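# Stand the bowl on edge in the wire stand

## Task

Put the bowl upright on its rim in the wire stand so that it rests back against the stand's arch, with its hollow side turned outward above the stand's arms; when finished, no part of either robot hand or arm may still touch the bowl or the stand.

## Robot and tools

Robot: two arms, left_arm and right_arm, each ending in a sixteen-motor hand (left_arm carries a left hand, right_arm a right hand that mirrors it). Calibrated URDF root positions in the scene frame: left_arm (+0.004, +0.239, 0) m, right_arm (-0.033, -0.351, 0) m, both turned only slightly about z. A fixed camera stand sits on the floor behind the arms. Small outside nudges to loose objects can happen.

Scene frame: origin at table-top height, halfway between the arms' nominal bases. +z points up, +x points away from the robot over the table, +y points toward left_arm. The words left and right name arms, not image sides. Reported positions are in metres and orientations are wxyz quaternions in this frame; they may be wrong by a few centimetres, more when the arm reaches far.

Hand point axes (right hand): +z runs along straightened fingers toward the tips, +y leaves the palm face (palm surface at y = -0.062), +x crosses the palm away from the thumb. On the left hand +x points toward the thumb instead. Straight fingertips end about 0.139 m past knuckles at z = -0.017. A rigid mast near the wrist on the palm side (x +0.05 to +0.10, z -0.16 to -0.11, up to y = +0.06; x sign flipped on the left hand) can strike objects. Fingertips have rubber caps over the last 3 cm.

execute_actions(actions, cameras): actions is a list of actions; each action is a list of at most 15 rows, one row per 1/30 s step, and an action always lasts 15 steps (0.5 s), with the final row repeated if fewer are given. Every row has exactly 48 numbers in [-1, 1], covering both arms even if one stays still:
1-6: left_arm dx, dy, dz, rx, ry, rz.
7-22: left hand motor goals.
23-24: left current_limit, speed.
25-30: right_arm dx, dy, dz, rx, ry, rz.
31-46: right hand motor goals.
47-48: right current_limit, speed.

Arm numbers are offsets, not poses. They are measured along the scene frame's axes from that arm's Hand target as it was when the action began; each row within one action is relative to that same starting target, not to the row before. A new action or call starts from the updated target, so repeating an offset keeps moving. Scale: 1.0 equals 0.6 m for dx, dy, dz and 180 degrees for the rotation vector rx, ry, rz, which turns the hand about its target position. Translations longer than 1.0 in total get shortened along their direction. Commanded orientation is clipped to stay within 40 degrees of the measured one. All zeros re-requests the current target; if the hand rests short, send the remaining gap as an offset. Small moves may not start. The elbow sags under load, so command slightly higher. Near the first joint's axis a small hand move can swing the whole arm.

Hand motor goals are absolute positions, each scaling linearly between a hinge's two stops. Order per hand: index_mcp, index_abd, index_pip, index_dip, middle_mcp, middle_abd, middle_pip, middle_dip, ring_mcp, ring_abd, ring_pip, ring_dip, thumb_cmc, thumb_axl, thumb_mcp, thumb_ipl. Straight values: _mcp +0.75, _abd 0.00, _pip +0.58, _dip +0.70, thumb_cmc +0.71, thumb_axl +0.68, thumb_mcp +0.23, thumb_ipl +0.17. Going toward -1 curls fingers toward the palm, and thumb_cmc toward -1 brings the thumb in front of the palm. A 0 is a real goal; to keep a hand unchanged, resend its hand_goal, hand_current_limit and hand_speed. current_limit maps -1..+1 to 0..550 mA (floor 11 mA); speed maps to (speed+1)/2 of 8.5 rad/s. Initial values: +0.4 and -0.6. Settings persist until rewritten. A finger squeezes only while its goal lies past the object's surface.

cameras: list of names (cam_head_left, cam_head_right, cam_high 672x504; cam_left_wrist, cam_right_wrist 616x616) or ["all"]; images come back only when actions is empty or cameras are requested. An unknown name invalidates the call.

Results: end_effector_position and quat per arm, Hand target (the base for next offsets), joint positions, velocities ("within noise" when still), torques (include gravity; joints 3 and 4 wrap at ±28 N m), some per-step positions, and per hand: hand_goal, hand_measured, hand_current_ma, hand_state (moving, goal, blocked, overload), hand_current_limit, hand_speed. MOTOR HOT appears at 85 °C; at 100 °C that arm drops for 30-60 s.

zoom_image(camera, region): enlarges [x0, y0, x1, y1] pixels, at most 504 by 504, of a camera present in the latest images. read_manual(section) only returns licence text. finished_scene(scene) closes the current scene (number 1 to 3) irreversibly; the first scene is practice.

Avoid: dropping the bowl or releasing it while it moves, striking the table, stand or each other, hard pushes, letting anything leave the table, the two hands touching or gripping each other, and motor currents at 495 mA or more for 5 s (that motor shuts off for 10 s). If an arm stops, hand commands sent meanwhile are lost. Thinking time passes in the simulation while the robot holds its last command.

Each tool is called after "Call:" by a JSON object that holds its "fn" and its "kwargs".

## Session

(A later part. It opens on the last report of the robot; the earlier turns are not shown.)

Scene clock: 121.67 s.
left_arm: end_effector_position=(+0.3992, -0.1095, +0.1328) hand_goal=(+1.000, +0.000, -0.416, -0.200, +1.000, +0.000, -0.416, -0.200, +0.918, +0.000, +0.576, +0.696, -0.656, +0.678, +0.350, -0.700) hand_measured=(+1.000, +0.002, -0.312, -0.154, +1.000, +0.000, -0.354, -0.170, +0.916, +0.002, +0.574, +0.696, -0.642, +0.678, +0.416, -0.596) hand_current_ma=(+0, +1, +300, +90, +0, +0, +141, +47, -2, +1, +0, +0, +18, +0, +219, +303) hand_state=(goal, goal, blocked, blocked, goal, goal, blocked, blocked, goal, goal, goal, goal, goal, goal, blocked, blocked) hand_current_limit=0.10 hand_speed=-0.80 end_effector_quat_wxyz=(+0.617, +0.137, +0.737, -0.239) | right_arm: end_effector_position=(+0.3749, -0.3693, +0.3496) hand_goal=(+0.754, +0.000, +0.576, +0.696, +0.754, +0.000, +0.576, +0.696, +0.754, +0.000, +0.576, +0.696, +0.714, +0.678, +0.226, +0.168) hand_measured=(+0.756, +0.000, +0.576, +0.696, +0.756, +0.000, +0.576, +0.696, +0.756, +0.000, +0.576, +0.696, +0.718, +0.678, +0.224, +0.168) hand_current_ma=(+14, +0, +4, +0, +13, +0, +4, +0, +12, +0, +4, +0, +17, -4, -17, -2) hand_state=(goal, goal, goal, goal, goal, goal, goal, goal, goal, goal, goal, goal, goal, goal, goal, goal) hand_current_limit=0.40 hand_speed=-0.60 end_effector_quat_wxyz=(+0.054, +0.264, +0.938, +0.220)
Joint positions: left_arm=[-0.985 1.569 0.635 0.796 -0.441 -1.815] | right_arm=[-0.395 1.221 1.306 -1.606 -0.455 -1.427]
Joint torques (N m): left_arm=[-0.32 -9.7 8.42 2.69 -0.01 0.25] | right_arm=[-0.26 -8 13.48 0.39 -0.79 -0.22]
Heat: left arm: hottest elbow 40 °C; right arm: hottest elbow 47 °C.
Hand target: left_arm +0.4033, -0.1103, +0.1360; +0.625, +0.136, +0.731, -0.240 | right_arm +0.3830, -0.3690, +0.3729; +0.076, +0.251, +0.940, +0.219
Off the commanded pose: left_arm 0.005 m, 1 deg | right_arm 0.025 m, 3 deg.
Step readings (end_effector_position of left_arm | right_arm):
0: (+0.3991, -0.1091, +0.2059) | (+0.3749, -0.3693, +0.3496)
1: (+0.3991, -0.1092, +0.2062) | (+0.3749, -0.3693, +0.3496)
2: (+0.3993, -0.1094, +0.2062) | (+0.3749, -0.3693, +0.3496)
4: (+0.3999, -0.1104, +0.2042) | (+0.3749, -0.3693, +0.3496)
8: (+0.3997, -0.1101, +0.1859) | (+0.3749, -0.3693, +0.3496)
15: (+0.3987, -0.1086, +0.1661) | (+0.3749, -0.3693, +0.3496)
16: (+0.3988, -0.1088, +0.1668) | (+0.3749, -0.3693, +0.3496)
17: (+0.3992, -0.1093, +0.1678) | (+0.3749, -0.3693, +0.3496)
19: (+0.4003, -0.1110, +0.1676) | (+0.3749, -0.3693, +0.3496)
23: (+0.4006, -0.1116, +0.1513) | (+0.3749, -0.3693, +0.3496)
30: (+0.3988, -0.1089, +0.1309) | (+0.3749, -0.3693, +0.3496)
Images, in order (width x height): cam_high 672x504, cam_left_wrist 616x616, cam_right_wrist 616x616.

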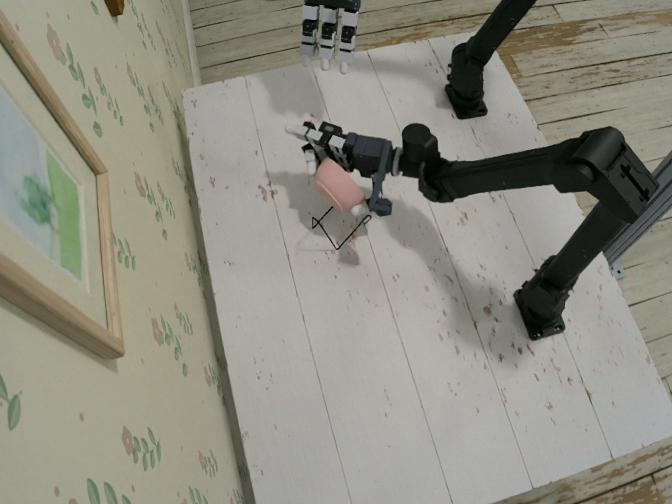

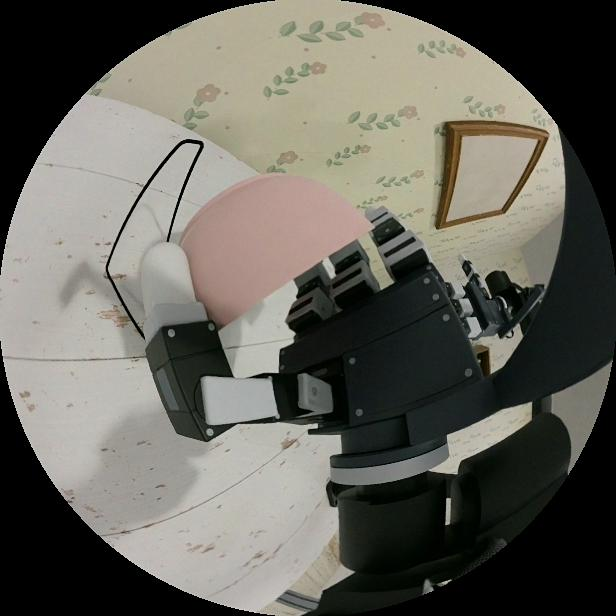

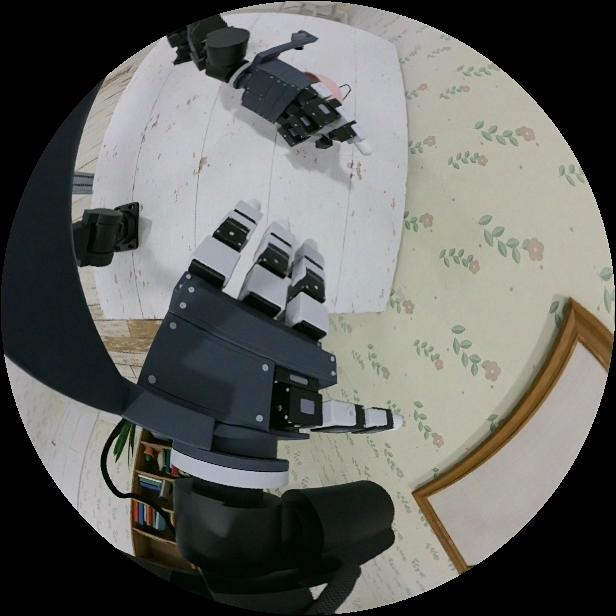

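Call:
{"fn": "execute_actions", "kwargs": {"actions": [[[0.027,0.053,0.012,0,0,0.033,1,0,-0.416,-0.2,1,0,-0.416,-0.2,0.918,0,0.576,0.696,-0.657,0.678,0.35,-0.7,0.1,-0.8,0,0,0,0,0,0,0.754,0,0.576,0.696,0.754,0,0.576,0.696,0.754,0,0.576,0.696,0.714,0.678,0.226,0.168,0.4,-0.6]]], "cameras": ["cam_left_wrist","cam_high","cam_right_wrist"]}}

Call:
{"fn": "zoom_image", "kwargs": {"camera": "cam_left_wrist", "region": [60, 120, 260, 380]}}

Call:
{"fn": "zoom_image", "kwargs": {"camera": "cam_high", "region": [290, 140, 390, 260]}}

Call:
{"fn": "zoom_image", "kwargs": {"camera": "cam_right_wrist", "region": [260, 40, 400, 180]}}

Scene clock: 156.97 s.
left_arm: end_effector_position=(+0.4169, -0.0793, +0.1339) hand_goal=(+1.000, +0.000, -0.416, -0.200, +1.000, +0.000, -0.416, -0.200, +0.918, +0.000, +0.576, +0.696, -0.656, +0.678, +0.350, -0.700) hand_measured=(+1.000, +0.002, -0.312, -0.154, +1.000, +0.000, -0.354, -0.170, +0.916, +0.002, +0.574, +0.696, -0.642, +0.678, +0.416, -0.596) hand_current_ma=(+0, +1, +300, +90, +0, +0, +141, +47, -2, +1, +0, +0, +18, +0, +219, +303) hand_state=(goal, goal, blocked, blocked, goal, goal, blocked, blocked, goal, goal, goal, goal, goal, goal, blocked, blocked) hand_current_limit=0.10 hand_speed=-0.80 end_effector_quat_wxyz=(+0.630, +0.101, +0.742, -0.205) | right_arm: end_effector_position=(+0.3749, -0.3693, +0.3496) hand_goal=(+0.754, +0.000, +0.576, +0.696, +0.754, +0.000, +0.576, +0.696, +0.754, +0.000, +0.576, +0.696, +0.714, +0.678, +0.226, +0.168) hand_measured=(+0.756, +0.000, +0.576, +0.696, +0.756, +0.000, +0.576, +0.696, +0.756, +0.000, +0.576, +0.696, +0.718, +0.678, +0.224, +0.168) hand_current_ma=(+14, +0, +4, +0, +13, +0, +4, +0, +12, +0, +4, +0, +17, -4, -17, -2) hand_state=(goal, goal, goal, goal, goal, goal, goal, goal, goal, goal, goal, goal, goal, goal, goal, goal) hand_current_limit=0.40 hand_speed=-0.60 end_effector_quat_wxyz=(+0.054, +0.264, +0.938, +0.220)
Joint positions: left_arm=[-0.935 1.569 0.635 0.796 -0.494 -1.815] | right_arm=[-0.395 1.221 1.306 -1.606 -0.455 -1.427]
Joint torques (N m): left_arm=[-0.44 -11.52 8.21 1.76 -0.06 0.17] | right_arm=[-0.32 -7.24 13.39 0.23 -0.8 -0.15]
Heat: left arm: hottest elbow 40 °C; right arm: hottest elbow 48 °C.
Hand target: left_arm +0.4195, -0.0784, +0.1432; +0.636, +0.098, +0.737, -0.207 | right_arm +0.3830, -0.3690, +0.3729; +0.076, +0.251, +0.940, +0.219
Off the commanded pose: left_arm 0.010 m, 1 deg | right_arm 0.025 m, 3 deg.
Step readings (end_effector_position of left_arm | right_arm):
0: (+0.3992, -0.1095, +0.1328) | (+0.3749, -0.3693, +0.3496)
1: (+0.3992, -0.1093, +0.1328) | (+0.3749, -0.3693, +0.3496)
2: (+0.3997, -0.1076, +0.1330) | (+0.3749, -0.3693, +0.3496)
4: (+0.4019, -0.1020, +0.1334) | (+0.3749, -0.3693, +0.3496)
8: (+0.4115, -0.0871, +0.1338) | (+0.3749, -0.3693, +0.3496)
15: (+0.4169, -0.0793, +0.1339) | (+0.3749, -0.3693, +0.3496)
Images, in order (width x height): cam_high 672x504, cam_left_wrist 616x616, cam_right_wrist 616x616.

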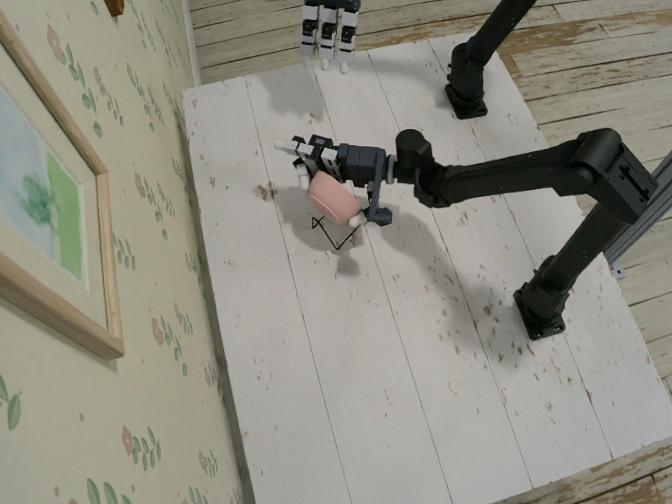

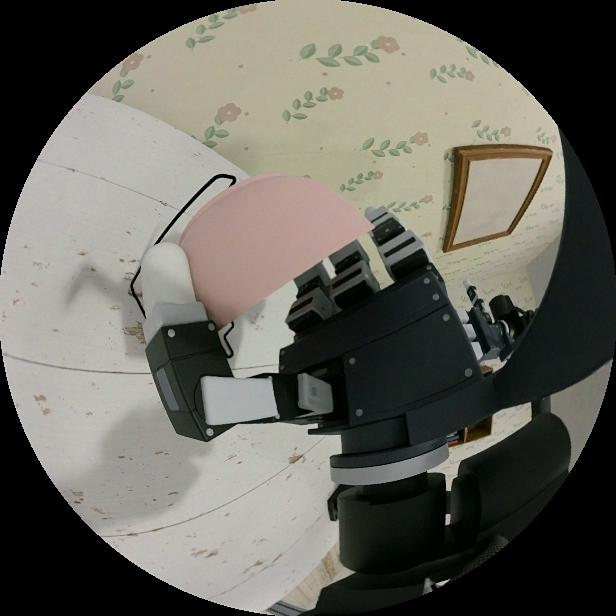

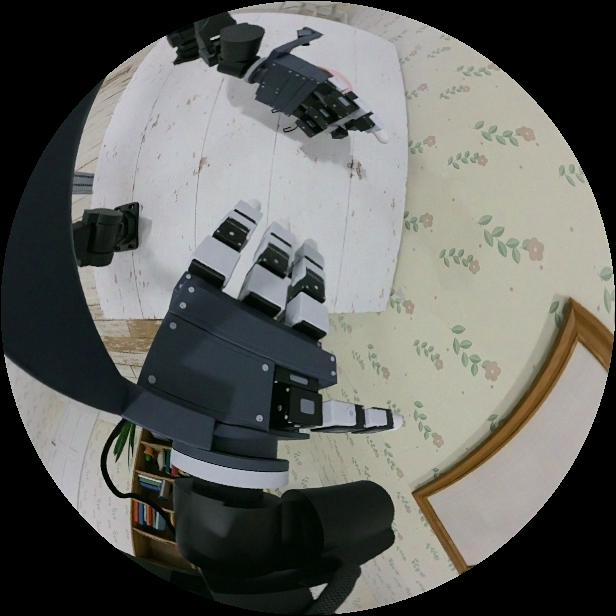

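Scaled by 1.938 from the camera's 616x616 image, which has a finer 880x880 frame.

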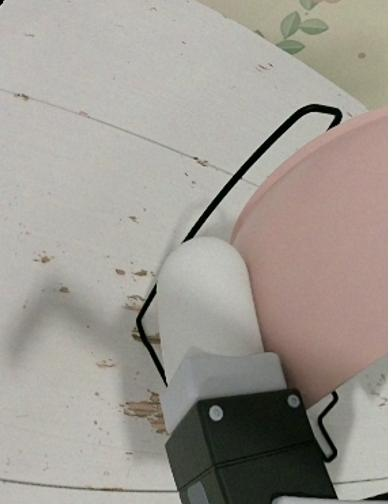

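Scaled by 4.200.

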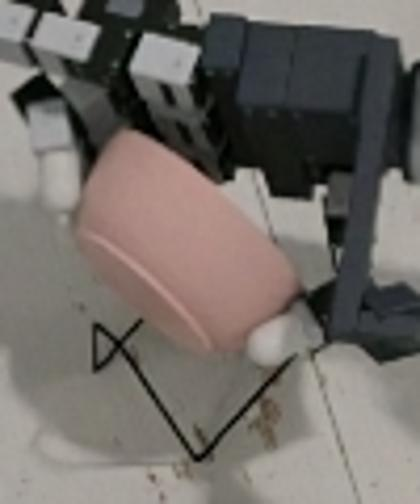

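Scaled by 3.600 from the camera's 616x616 image, which has a finer 880x880 frame.

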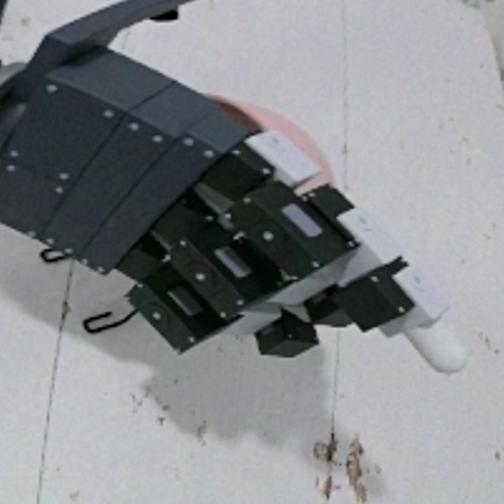

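Call:
{"fn": "execute_actions", "kwargs": {"actions": [[[0,0,-0.05,0,0,0,1,0,-0.416,-0.2,1,0,-0.416,-0.2,0.918,0,0.576,0.696,-0.657,0.678,0.35,-0.7,0.1,-0.8,0,0,0,0,0,0,0.754,0,0.576,0.696,0.754,0,0.576,0.696,0.754,0,0.576,0.696,0.714,0.678,0.226,0.168,0.4,-0.6]]], "cameras": ["cam_left_wrist","cam_high","cam_right_wrist"]}}

Call:
{"fn": "zoom_image", "kwargs": {"camera": "cam_left_wrist", "region": [60, 120, 260, 380]}}

Call:
{"fn": "zoom_image", "kwargs": {"camera": "cam_high", "region": [290, 140, 390, 260]}}

Call:
{"fn": "zoom_image", "kwargs": {"camera": "cam_right_wrist", "region": [260, 40, 400, 180]}}

Scene clock: 167.40 s.
left_arm: end_effector_position=(+0.4167, -0.0789, +0.1140) hand_goal=(+1.000, +0.000, -0.416, -0.200, +1.000, +0.000, -0.416, -0.200, +0.918, +0.000, +0.576, +0.696, -0.656, +0.678, +0.350, -0.700) hand_measured=(+1.000, +0.002, -0.312, -0.154, +1.000, +0.000, -0.354, -0.170, +0.916, +0.002, +0.574, +0.696, -0.642, +0.678, +0.416, -0.596) hand_current_ma=(+0, +1, +300, +90, +0, +0, +141, +47, -2, +1, +0, +0, +18, +0, +219, +302) hand_state=(goal, goal, blocked, blocked, goal, goal, blocked, blocked, goal, goal, goal, goal, goal, goal, blocked, blocked) hand_current_limit=0.10 hand_speed=-0.80 end_effector_quat_wxyz=(+0.632, +0.100, +0.740, -0.206) | right_arm: end_effector_position=(+0.3749, -0.3693, +0.3496) hand_goal=(+0.754, +0.000, +0.576, +0.696, +0.754, +0.000, +0.576, +0.696, +0.754, +0.000, +0.576, +0.696, +0.714, +0.678, +0.226, +0.168) hand_measured=(+0.756, +0.000, +0.576, +0.696, +0.756, +0.000, +0.576, +0.696, +0.756, +0.000, +0.576, +0.696, +0.718, +0.678, +0.224, +0.168) hand_current_ma=(+14, +0, +4, +0, +13, +0, +4, +0, +12, +0, +4, +0, +17, -4, -17, -2) hand_state=(goal, goal, goal, goal, goal, goal, goal, goal, goal, goal, goal, goal, goal, goal, goal, goal) hand_current_limit=0.40 hand_speed=-0.60 end_effector_quat_wxyz=(+0.054, +0.264, +0.938, +0.220)
Joint positions: left_arm=[-0.935 1.629 0.621 0.875 -0.494 -1.815] | right_arm=[-0.395 1.221 1.306 -1.606 -0.455 -1.427]
Joint torques (N m): left_arm=[0.26 -10.4 7.54 2.82 -0.08 0.14] | right_arm=[0.15 -8.47 13.2 0.28 -0.79 -0.13]
Heat: left arm: hottest elbow 40 °C; right arm: hottest elbow 48 °C.
Hand target: left_arm +0.4195, -0.0784, +0.1131; +0.636, +0.098, +0.737, -0.207 | right_arm +0.3830, -0.3690, +0.3729; +0.076, +0.251, +0.940, +0.219
Off the commanded pose: left_arm 0.003 m, 1 deg | right_arm 0.025 m, 3 deg.
Step readings (end_effector_position of left_arm | right_arm):
0: (+0.4169, -0.0793, +0.1339) | (+0.3749, -0.3693, +0.3496)
1: (+0.4169, -0.0793, +0.1339) | (+0.3749, -0.3693, +0.3496)
2: (+0.4170, -0.0794, +0.1341) | (+0.3749, -0.3693, +0.3496)
4: (+0.4173, -0.0798, +0.1344) | (+0.3749, -0.3693, +0.3496)
8: (+0.4180, -0.0808, +0.1267) | (+0.3749, -0.3693, +0.3496)
15: (+0.4164, -0.0786, +0.1130) | (+0.3749, -0.3693, +0.3496)
Images, in order (width x height): cam_high 672x504, cam_left_wrist 616x616, cam_right_wrist 616x616.

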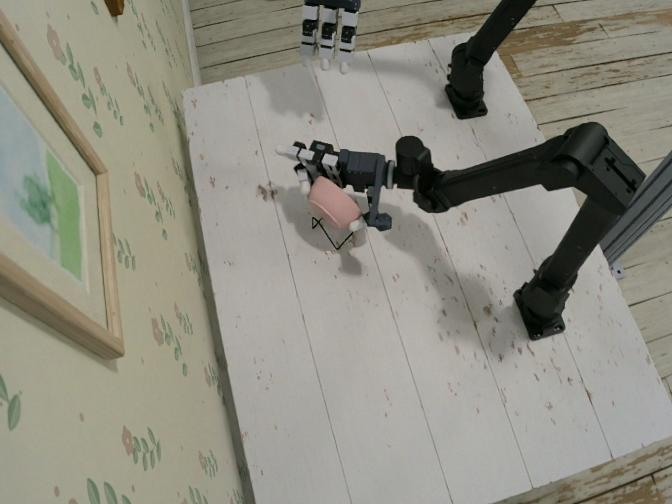

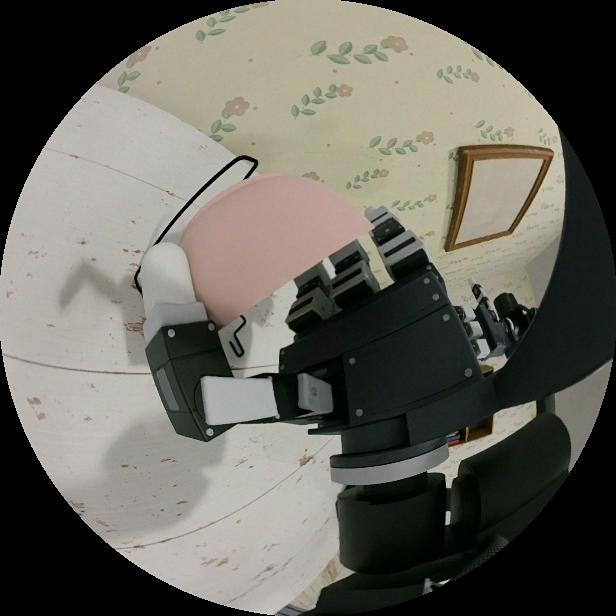

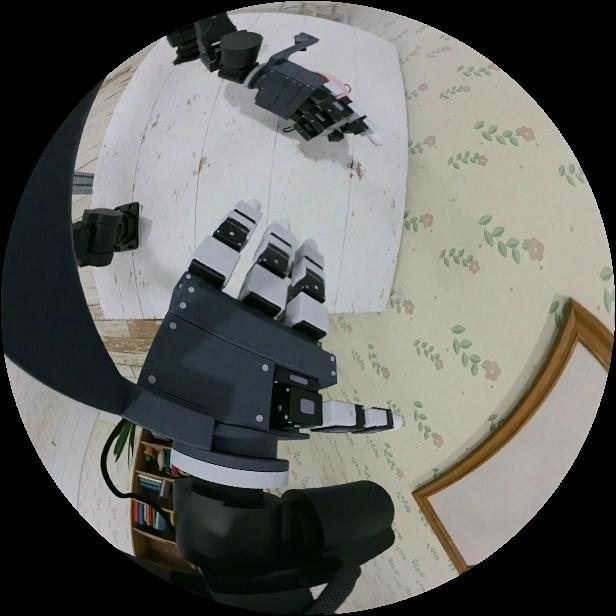

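Scaled by 1.938 from the camera's 616x616 image, which has a finer 880x880 frame.

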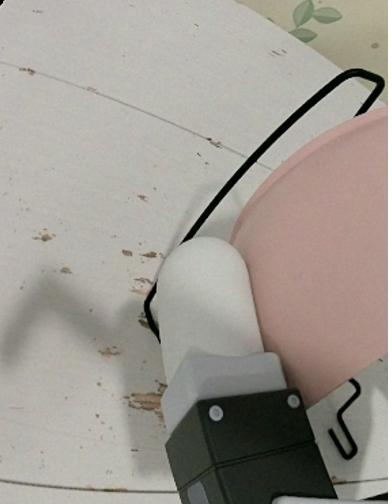

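Scaled by 4.200.

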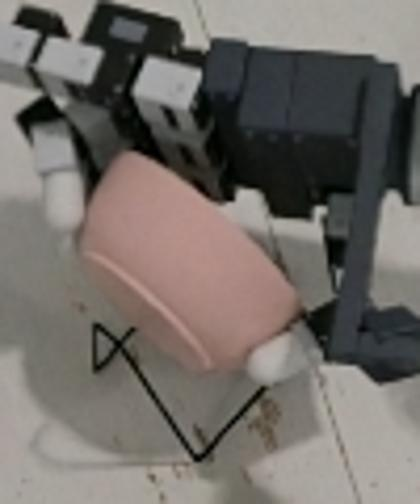

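Scaled by 3.600 from the camera's 616x616 image, which has a finer 880x880 frame.

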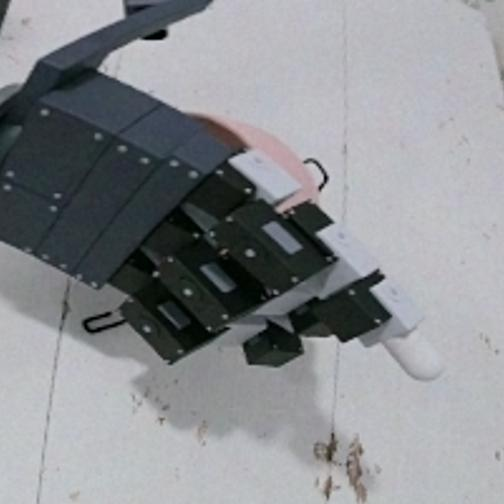

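Call:
{"fn": "execute_actions", "kwargs": {"actions": [[[0,0,-0.025,0,0,0,1,0,-0.416,-0.2,1,0,-0.416,-0.2,0.918,0,0.576,0.696,-0.657,0.678,0.35,-0.7,0.1,-0.8,0,0,0,0,0,0,0.754,0,0.576,0.696,0.754,0,0.576,0.696,0.754,0,0.576,0.696,0.714,0.678,0.226,0.168,0.4,-0.6]]], "cameras": ["cam_left_wrist","cam_high","cam_right_wrist"]}}

Call:
{"fn": "zoom_image", "kwargs": {"camera": "cam_left_wrist", "region": [60, 120, 260, 380]}}

Call:
{"fn": "zoom_image", "kwargs": {"camera": "cam_high", "region": [290, 140, 390, 260]}}

Call:
{"fn": "zoom_image", "kwargs": {"camera": "cam_right_wrist", "region": [260, 40, 400, 180]}}

Scene clock: 170.03 s.
left_arm: end_effector_position=(+0.4173, -0.0798, +0.1010) hand_goal=(+1.000, +0.000, -0.416, -0.200, +1.000, +0.000, -0.416, -0.200, +0.918, +0.000, +0.576, +0.696, -0.656, +0.678, +0.350, -0.700) hand_measured=(+1.000, +0.002, -0.312, -0.154, +1.000, +0.000, -0.354, -0.170, +0.916, +0.002, +0.574, +0.696, -0.642, +0.678, +0.416, -0.596) hand_current_ma=(+0, +1, +300, +90, +0, +0, +141, +47, -2, +1, +0, +0, +18, +0, +219, +302) hand_state=(goal, goal, blocked, blocked, goal, goal, blocked, blocked, goal, goal, goal, goal, goal, goal, blocked, blocked) hand_current_limit=0.10 hand_speed=-0.80 end_effector_quat_wxyz=(+0.633, +0.100, +0.739, -0.208) | right_arm: end_effector_position=(+0.3749, -0.3693, +0.3496) hand_goal=(+0.754, +0.000, +0.576, +0.696, +0.754, +0.000, +0.576, +0.696, +0.754, +0.000, +0.576, +0.696, +0.714, +0.678, +0.226, +0.168) hand_measured=(+0.756, +0.000, +0.576, +0.696, +0.756, +0.000, +0.576, +0.696, +0.756, +0.000, +0.576, +0.696, +0.718, +0.678, +0.224, +0.168) hand_current_ma=(+14, +0, +4, +0, +13, +0, +4, +0, +12, +0, +4, +0, +17, -4, -17, -2) hand_state=(goal, goal, goal, goal, goal, goal, goal, goal, goal, goal, goal, goal, goal, goal, goal, goal) hand_current_limit=0.40 hand_speed=-0.60 end_effector_quat_wxyz=(+0.054, +0.264, +0.938, +0.220)
Joint positions: left_arm=[-0.935 1.673 0.617 0.928 -0.494 -1.815] | right_arm=[-0.395 1.221 1.306 -1.606 -0.455 -1.427]
Joint torques (N m): left_arm=[-0.62 -9.64 6.82 2.62 -0.06 0.14] | right_arm=[0.5 -7.59 13.34 0.4 -0.81 -0.17]
Heat: left arm: hottest elbow 39 °C; right arm: hottest elbow 48 °C.
Hand target: left_arm +0.4195, -0.0784, +0.0983; +0.636, +0.098, +0.737, -0.207 | right_arm +0.3830, -0.3690, +0.3729; +0.076, +0.251, +0.940, +0.219
Off the commanded pose: left_arm 0.004 m, 1 deg | right_arm 0.025 m, 3 deg.
Step readings (end_effector_position of left_arm | right_arm):
0: (+0.4167, -0.0789, +0.1140) | (+0.3749, -0.3693, +0.3496)
1: (+0.4167, -0.0790, +0.1141) | (+0.3749, -0.3693, +0.3496)
2: (+0.4168, -0.0792, +0.1143) | (+0.3749, -0.3693, +0.3496)
4: (+0.4174, -0.0800, +0.1141) | (+0.3749, -0.3693, +0.3496)
8: (+0.4179, -0.0807, +0.1070) | (+0.3749, -0.3693, +0.3496)
15: (+0.4171, -0.0796, +0.1004) | (+0.3749, -0.3693, +0.3496)
Images, in order (width x height): cam_high 672x504, cam_left_wrist 616x616, cam_right_wrist 616x616.

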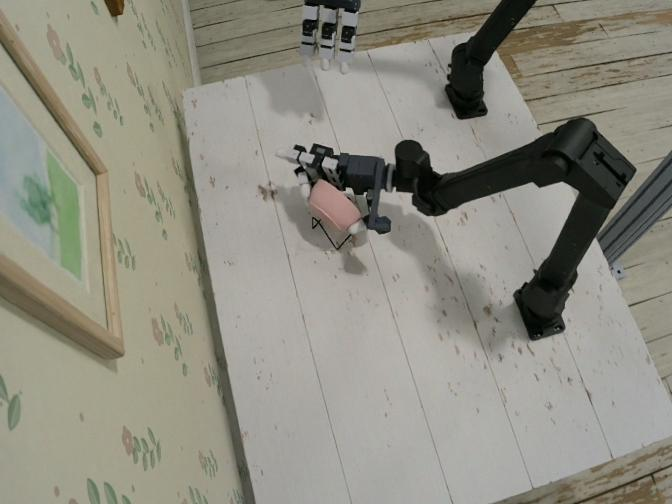

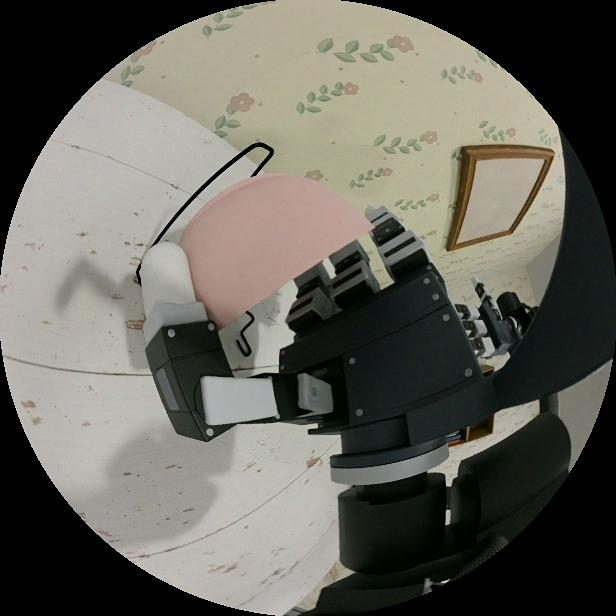

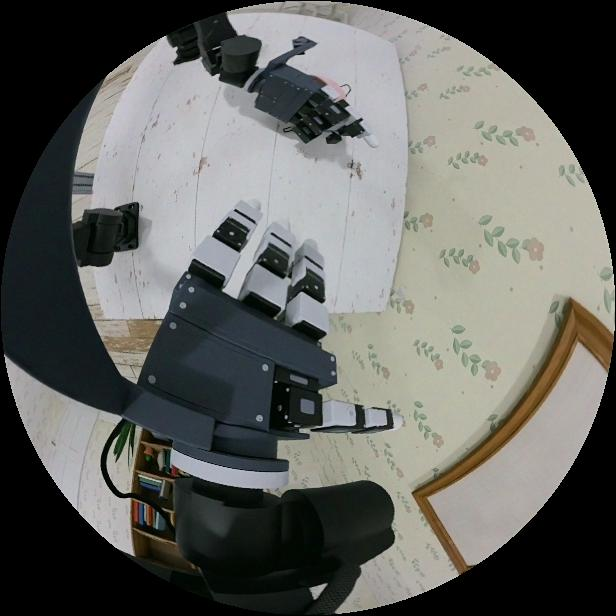

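Scaled by 1.938 from the camera's 616x616 image, which has a finer 880x880 frame.

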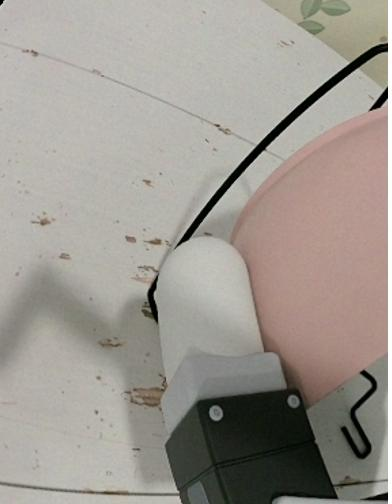

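Scaled by 4.200.

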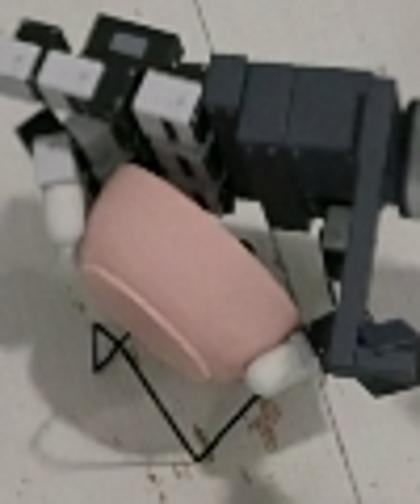

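Scaled by 3.600 from the camera's 616x616 image, which has a finer 880x880 frame.

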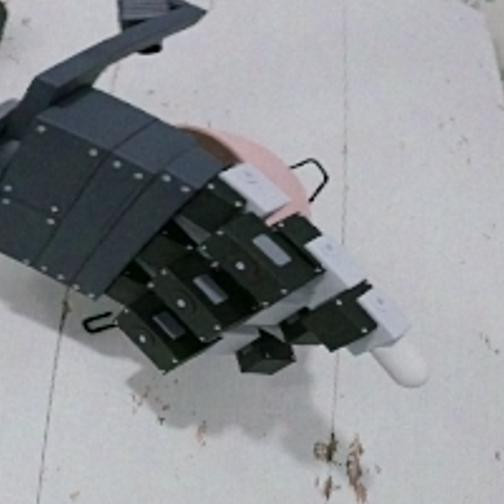

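Call:
{"fn": "execute_actions", "kwargs": {"actions": [[[0.004,0.002,-0.015,0,0,0,1,0,-0.416,-0.2,1,0,-0.416,-0.2,0.918,0,0.576,0.696,-0.657,0.678,0.35,-0.7,0.1,-0.8,0,0,0,0,0,0,0.754,0,0.576,0.696,0.754,0,0.576,0.696,0.754,0,0.576,0.696,0.714,0.678,0.226,0.168,0.4,-0.6]]], "cameras": ["cam_left_wrist","cam_high","cam_right_wrist"]}}

Call:
{"fn": "zoom_image", "kwargs": {"camera": "cam_left_wrist", "region": [100, 120, 300, 380]}}

Call:
{"fn": "zoom_image", "kwargs": {"camera": "cam_high", "region": [290, 140, 390, 260]}}

Call:
{"fn": "zoom_image", "kwargs": {"camera": "cam_right_wrist", "region": [260, 60, 380, 160]}}

Scene clock: 173.80 s.
left_arm: end_effector_position=(+0.4179, -0.0816, +0.0928) hand_goal=(+1.000, +0.000, -0.416, -0.200, +1.000, +0.000, -0.416, -0.200, +0.918, +0.000, +0.576, +0.696, -0.656, +0.678, +0.350, -0.700) hand_measured=(+1.000, +0.002, -0.312, -0.154, +1.000, +0.000, -0.354, -0.170, +0.916, +0.002, +0.574, +0.696, -0.642, +0.678, +0.416, -0.596) hand_current_ma=(+0, +1, +300, +90, +0, +0, +141, +47, -2, +1, +0, +0, +18, +0, +219, +302) hand_state=(goal, goal, blocked, blocked, goal, goal, blocked, blocked, goal, goal, goal, goal, goal, goal, blocked, blocked) hand_current_limit=0.10 hand_speed=-0.80 end_effector_quat_wxyz=(+0.633, +0.101, +0.738, -0.210) | right_arm: end_effector_position=(+0.3749, -0.3693, +0.3496) hand_goal=(+0.754, +0.000, +0.576, +0.696, +0.754, +0.000, +0.576, +0.696, +0.754, +0.000, +0.576, +0.696, +0.714, +0.678, +0.226, +0.168) hand_measured=(+0.756, +0.000, +0.576, +0.696, +0.756, +0.000, +0.576, +0.696, +0.756, +0.000, +0.576, +0.696, +0.718, +0.678, +0.224, +0.168) hand_current_ma=(+14, +0, +4, +0, +13, +0, +4, +0, +12, +0, +4, +0, +17, -4, -17, -2) hand_state=(goal, goal, goal, goal, goal, goal, goal, goal, goal, goal, goal, goal, goal, goal, goal, goal) hand_current_limit=0.40 hand_speed=-0.60 end_effector_quat_wxyz=(+0.054, +0.264, +0.938, +0.220)
Joint positions: left_arm=[-0.935 1.702 0.617 0.959 -0.489 -1.815] | right_arm=[-0.395 1.221 1.306 -1.606 -0.455 -1.427]
Joint torques (N m): left_arm=[0.09 -10.64 6.56 2.76 0.01 0.17] | right_arm=[0.26 -7.71 13.31 0.29 -0.77 -0.12]
Heat: left arm: hottest elbow 39 °C; right arm: hottest elbow 48 °C.
Hand target: left_arm +0.4219, -0.0772, +0.0891; +0.636, +0.098, +0.737, -0.207 | right_arm +0.3830, -0.3690, +0.3729; +0.076, +0.251, +0.940, +0.219
Off the commanded pose: left_arm 0.007 m, 1 deg | right_arm 0.025 m, 3 deg.
Step readings (end_effector_position of left_arm | right_arm):
0: (+0.4173, -0.0798, +0.1010) | (+0.3749, -0.3693, +0.3496)
1: (+0.4173, -0.0798, +0.1009) | (+0.3749, -0.3693, +0.3496)
2: (+0.4174, -0.0799, +0.1010) | (+0.3749, -0.3693, +0.3496)
4: (+0.4177, -0.0808, +0.1007) | (+0.3749, -0.3693, +0.3496)
8: (+0.4178, -0.0814, +0.0959) | (+0.3749, -0.3693, +0.3496)
15: (+0.4178, -0.0815, +0.0925) | (+0.3749, -0.3693, +0.3496)
Images, in order (width x height): cam_high 672x504, cam_left_wrist 616x616, cam_right_wrist 616x616.

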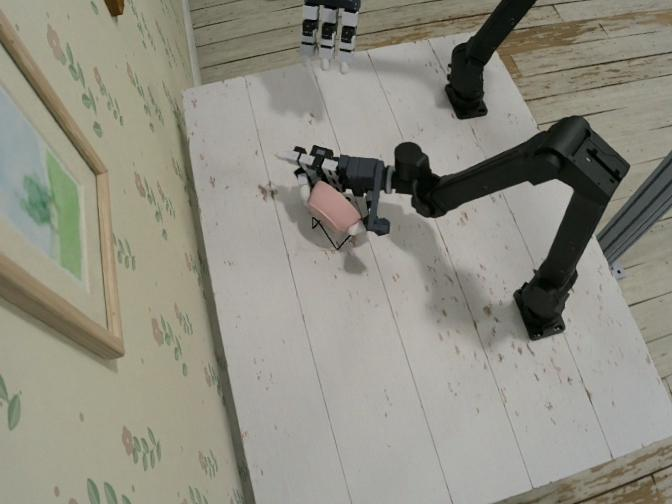

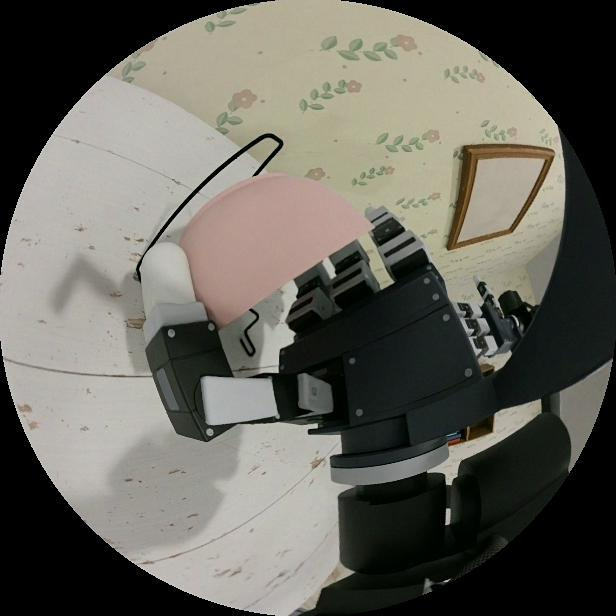

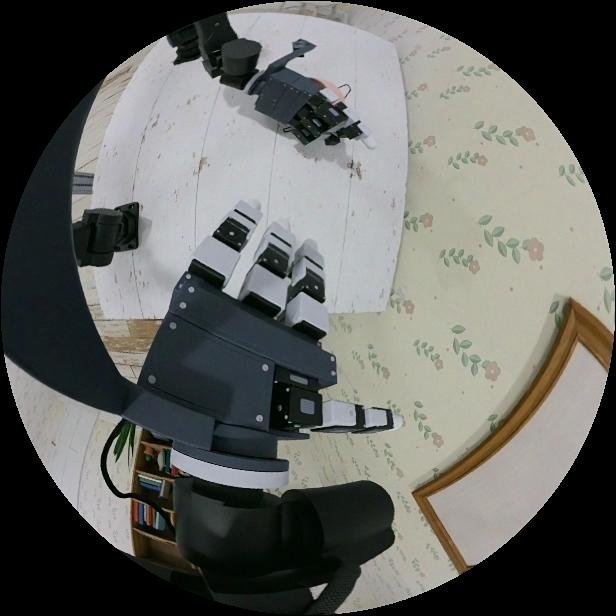

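Scaled by 1.938 from the camera's 616x616 image, which has a finer 880x880 frame.

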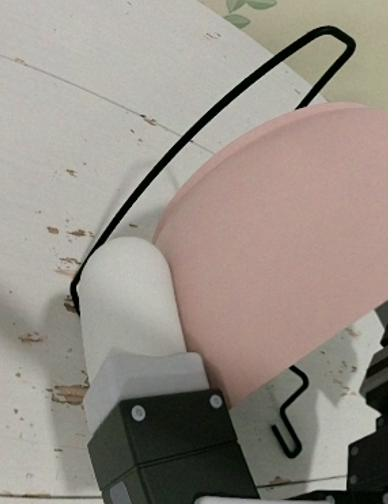

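Scaled by 4.200.

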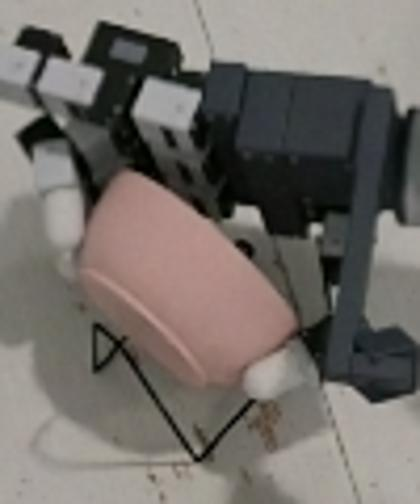

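Scaled by 4.200 from the camera's 616x616 image, which has a finer 880x880 frame.

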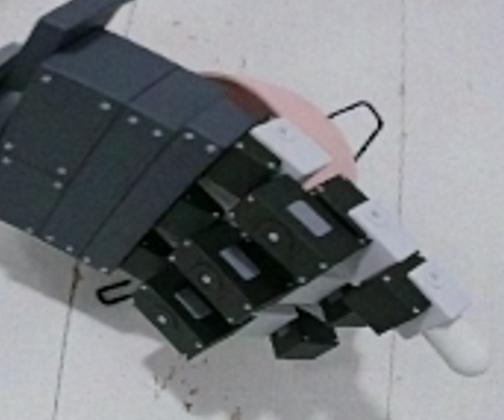

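Call:
{"fn": "execute_actions", "kwargs": {"actions": [[[0.01,0.012,-0.012,0,0,0,1,0,-0.416,-0.2,1,0,-0.416,-0.2,0.918,0,0.576,0.696,-0.657,0.678,0.35,-0.7,0.1,-0.8,0,0,0,0,0,0,0.754,0,0.576,0.696,0.754,0,0.576,0.696,0.754,0,0.576,0.696,0.714,0.678,0.226,0.168,0.4,-0.6]]], "cameras": ["cam_left_wrist","cam_high","cam_right_wrist"]}}

Call:
{"fn": "zoom_image", "kwargs": {"camera": "cam_left_wrist", "region": [100, 120, 300, 380]}}

Call:
{"fn": "zoom_image", "kwargs": {"camera": "cam_high", "region": [290, 140, 390, 260]}}

Call:
{"fn": "zoom_image", "kwargs": {"camera": "cam_right_wrist", "region": [260, 60, 380, 160]}}

Scene clock: 176.27 s.
left_arm: end_effector_position=(+0.4248, -0.0736, +0.0863) hand_goal=(+1.000, +0.000, -0.416, -0.200, +1.000, +0.000, -0.416, -0.200, +0.918, +0.000, +0.576, +0.696, -0.656, +0.678, +0.350, -0.700) hand_measured=(+1.000, +0.002, -0.312, -0.156, +1.000, +0.000, -0.354, -0.170, +0.916, +0.002, +0.574, +0.696, -0.642, +0.678, +0.416, -0.596) hand_current_ma=(+0, +1, +300, +84, +0, +0, +140, +47, -2, +1, +0, +0, +18, +0, +221, +302) hand_state=(goal, goal, blocked, blocked, goal, goal, blocked, blocked, goal, goal, goal, goal, goal, goal, blocked, blocked) hand_current_limit=0.10 hand_speed=-0.80 end_effector_quat_wxyz=(+0.633, +0.098, +0.738, -0.211) | right_arm: end_effector_position=(+0.3749, -0.3693, +0.3496) hand_goal=(+0.754, +0.000, +0.576, +0.696, +0.754, +0.000, +0.576, +0.696, +0.754, +0.000, +0.576, +0.696, +0.714, +0.678, +0.226, +0.168) hand_measured=(+0.756, +0.000, +0.576, +0.696, +0.756, +0.000, +0.576, +0.696, +0.756, +0.000, +0.576, +0.696, +0.718, +0.678, +0.224, +0.168) hand_current_ma=(+14, +0, +4, +0, +13, +0, +4, +0, +12, +0, +4, +0, +17, -4, -17, -2) hand_state=(goal, goal, goal, goal, goal, goal, goal, goal, goal, goal, goal, goal, goal, goal, goal, goal) hand_current_limit=0.40 hand_speed=-0.60 end_effector_quat_wxyz=(+0.054, +0.264, +0.938, +0.220)
Joint positions: left_arm=[-0.909 1.721 0.61 0.988 -0.466 -1.815] | right_arm=[-0.395 1.221 1.306 -1.606 -0.455 -1.427]
Joint torques (N m): left_arm=[0.5 -9.76 6.32 2.8 0.05 0.16] | right_arm=[-0.26 -7.71 13.12 0.25 -0.77 -0.08]
Heat: left arm: hottest elbow 39 °C; right arm: hottest elbow 48 °C.
Hand target: left_arm +0.4278, -0.0702, +0.0820; +0.636, +0.098, +0.737, -0.207 | right_arm +0.3830, -0.3690, +0.3729; +0.076, +0.251, +0.940, +0.219
Off the commanded pose: left_arm 0.006 m, 1 deg | right_arm 0.025 m, 3 deg.
Step readings (end_effector_position of left_arm | right_arm):
0: (+0.4179, -0.0816, +0.0928) | (+0.3749, -0.3693, +0.3496)
1: (+0.4179, -0.0817, +0.0928) | (+0.3749, -0.3693, +0.3496)
2: (+0.4185, -0.0817, +0.0929) | (+0.3749, -0.3693, +0.3496)
4: (+0.4196, -0.0818, +0.0926) | (+0.3749, -0.3693, +0.3496)
8: (+0.4230, -0.0769, +0.0891) | (+0.3749, -0.3693, +0.3496)
15: (+0.4247, -0.0735, +0.0861) | (+0.3749, -0.3693, +0.3496)
Images, in order (width x height): cam_high 672x504, cam_left_wrist 616x616, cam_right_wrist 616x616.

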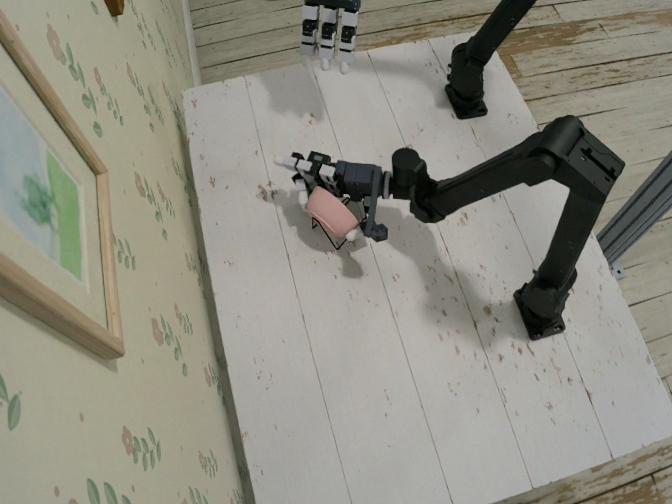

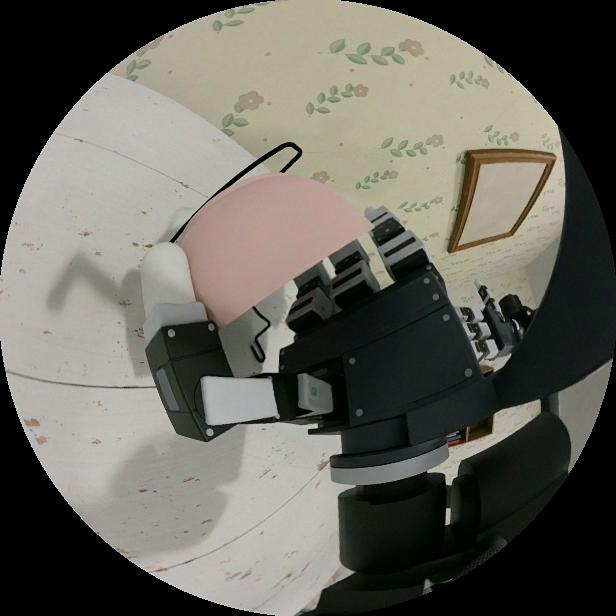

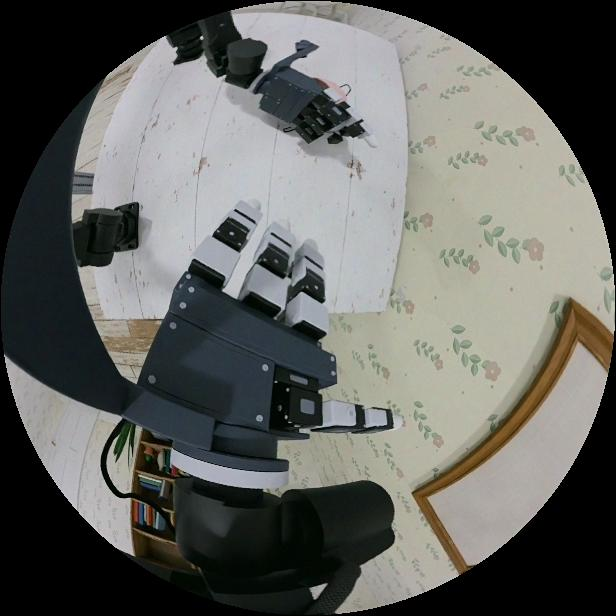

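Scaled by 1.938 from the camera's 616x616 image, which has a finer 880x880 frame.

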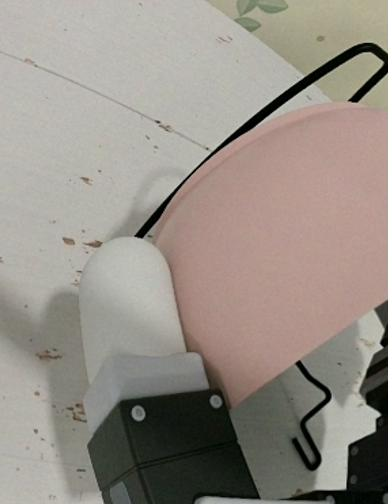

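Scaled by 4.200.

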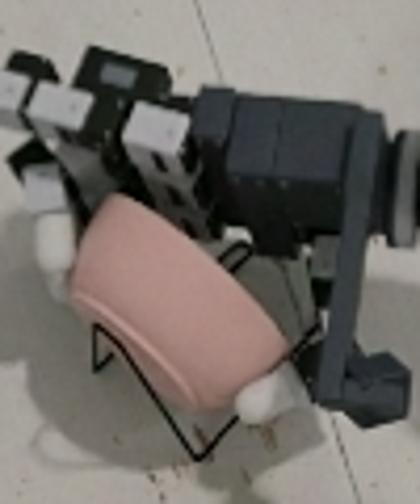

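Scaled by 4.200 from the camera's 616x616 image, which has a finer 880x880 frame.

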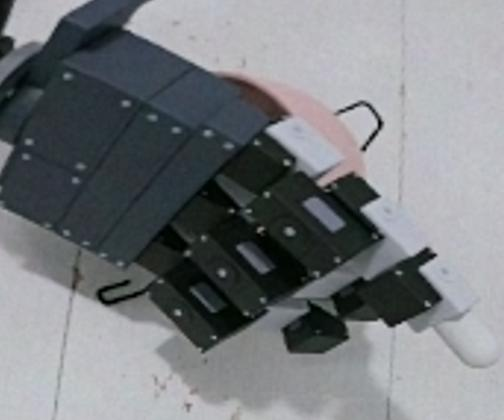

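Call:
{"fn": "execute_actions", "kwargs": {"actions": [[[0,0,-0.009,0,0,0,1,0,-0.416,-0.2,1,0,-0.416,-0.2,0.918,0,0.576,0.696,-0.657,0.678,0.35,-0.7,0.1,-0.8,0,0,0,0,0,0,0.754,0,0.576,0.696,0.754,0,0.576,0.696,0.754,0,0.576,0.696,0.714,0.678,0.226,0.168,0.4,-0.6]]], "cameras": ["cam_left_wrist","cam_high"]}}

Call:
{"fn": "zoom_image", "kwargs": {"camera": "cam_left_wrist", "region": [100, 120, 300, 380]}}

Call:
{"fn": "zoom_image", "kwargs": {"camera": "cam_high", "region": [290, 140, 390, 260]}}

Scene clock: 179.27 s.
left_arm: end_effector_position=(+0.4255, -0.0742, +0.0853) hand_goal=(+1.000, +0.000, -0.416, -0.200, +1.000, +0.000, -0.416, -0.200, +0.918, +0.000, +0.576, +0.696, -0.656, +0.678, +0.350, -0.700) hand_measured=(+1.000, +0.002, -0.312, -0.162, +1.000, +0.000, -0.356, -0.170, +0.916, +0.002, +0.574, +0.696, -0.642, +0.678, +0.416, -0.596) hand_current_ma=(+0, +1, +300, +67, +0, +0, +135, +47, -2, +1, +0, +0, +18, +0, +227, +302) hand_state=(goal, goal, blocked, blocked, goal, goal, blocked, blocked, goal, goal, goal, goal, goal, goal, blocked, blocked) hand_current_limit=0.10 hand_speed=-0.80 end_effector_quat_wxyz=(+0.637, +0.096, +0.735, -0.213) | right_arm: end_effector_position=(+0.3749, -0.3693, +0.3496) hand_goal=(+0.754, +0.000, +0.576, +0.696, +0.754, +0.000, +0.576, +0.696, +0.754, +0.000, +0.576, +0.696, +0.714, +0.678, +0.226, +0.168) hand_measured=(+0.756, +0.000, +0.576, +0.696, +0.756, +0.000, +0.576, +0.696, +0.756, +0.000, +0.576, +0.696, +0.718, +0.678, +0.224, +0.168) hand_current_ma=(+14, +0, +4, +0, +13, +0, +4, +0, +12, +0, +4, +0, +17, -4, -17, -2) hand_state=(goal, goal, goal, goal, goal, goal, goal, goal, goal, goal, goal, goal, goal, goal, goal, goal) hand_current_limit=0.40 hand_speed=-0.60 end_effector_quat_wxyz=(+0.054, +0.264, +0.938, +0.220)
Joint positions: left_arm=[-0.908 1.732 0.61 1.012 -0.466 -1.814] | right_arm=[-0.395 1.221 1.306 -1.606 -0.455 -1.427]
Joint torques (N m): left_arm=[-0.62 -9.58 6.22 2.55 0.01 0.17] | right_arm=[0.03 -7.18 13.16 0.43 -0.75 -0.13]
Heat: left arm: hottest elbow 39 °C; right arm: hottest elbow 48 °C.
Hand target: left_arm +0.4279, -0.0701, +0.0767; +0.636, +0.098, +0.737, -0.207 | right_arm +0.3830, -0.3690, +0.3729; +0.076, +0.251, +0.940, +0.219
Off the commanded pose: left_arm 0.010 m, 1 deg | right_arm 0.025 m, 3 deg.
Step readings (end_effector_position of left_arm | right_arm):
0: (+0.4248, -0.0736, +0.0863) | (+0.3749, -0.3693, +0.3496)
1: (+0.4248, -0.0736, +0.0863) | (+0.3749, -0.3693, +0.3496)
2: (+0.4248, -0.0737, +0.0863) | (+0.3749, -0.3693, +0.3496)
4: (+0.4250, -0.0739, +0.0860) | (+0.3749, -0.3693, +0.3496)
8: (+0.4254, -0.0740, +0.0851) | (+0.3749, -0.3693, +0.3496)
15: (+0.4255, -0.0742, +0.0852) | (+0.3749, -0.3693, +0.3496)
Images, in order (width x height): cam_high 672x504, cam_left_wrist 616x616.

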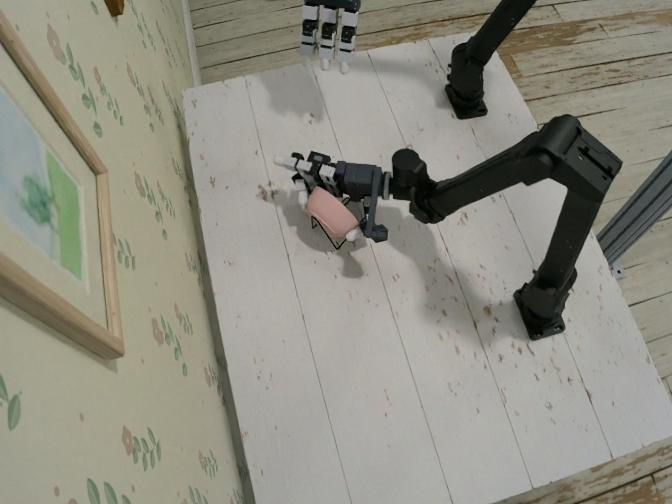

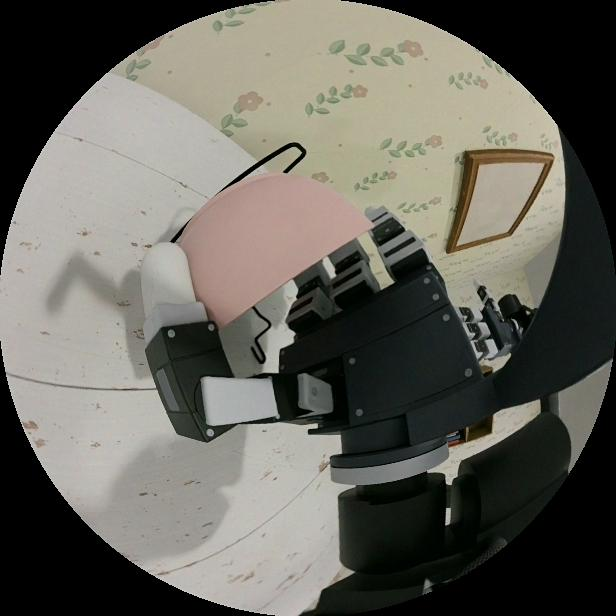

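Scaled by 1.938 from the camera's 616x616 image, which has a finer 880x880 frame.

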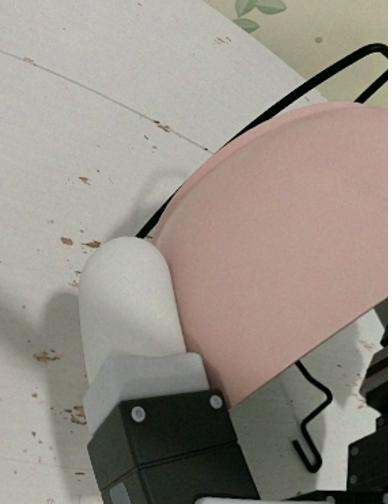

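Scaled by 4.200.

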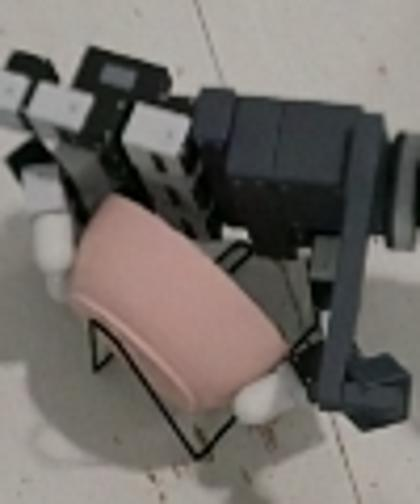

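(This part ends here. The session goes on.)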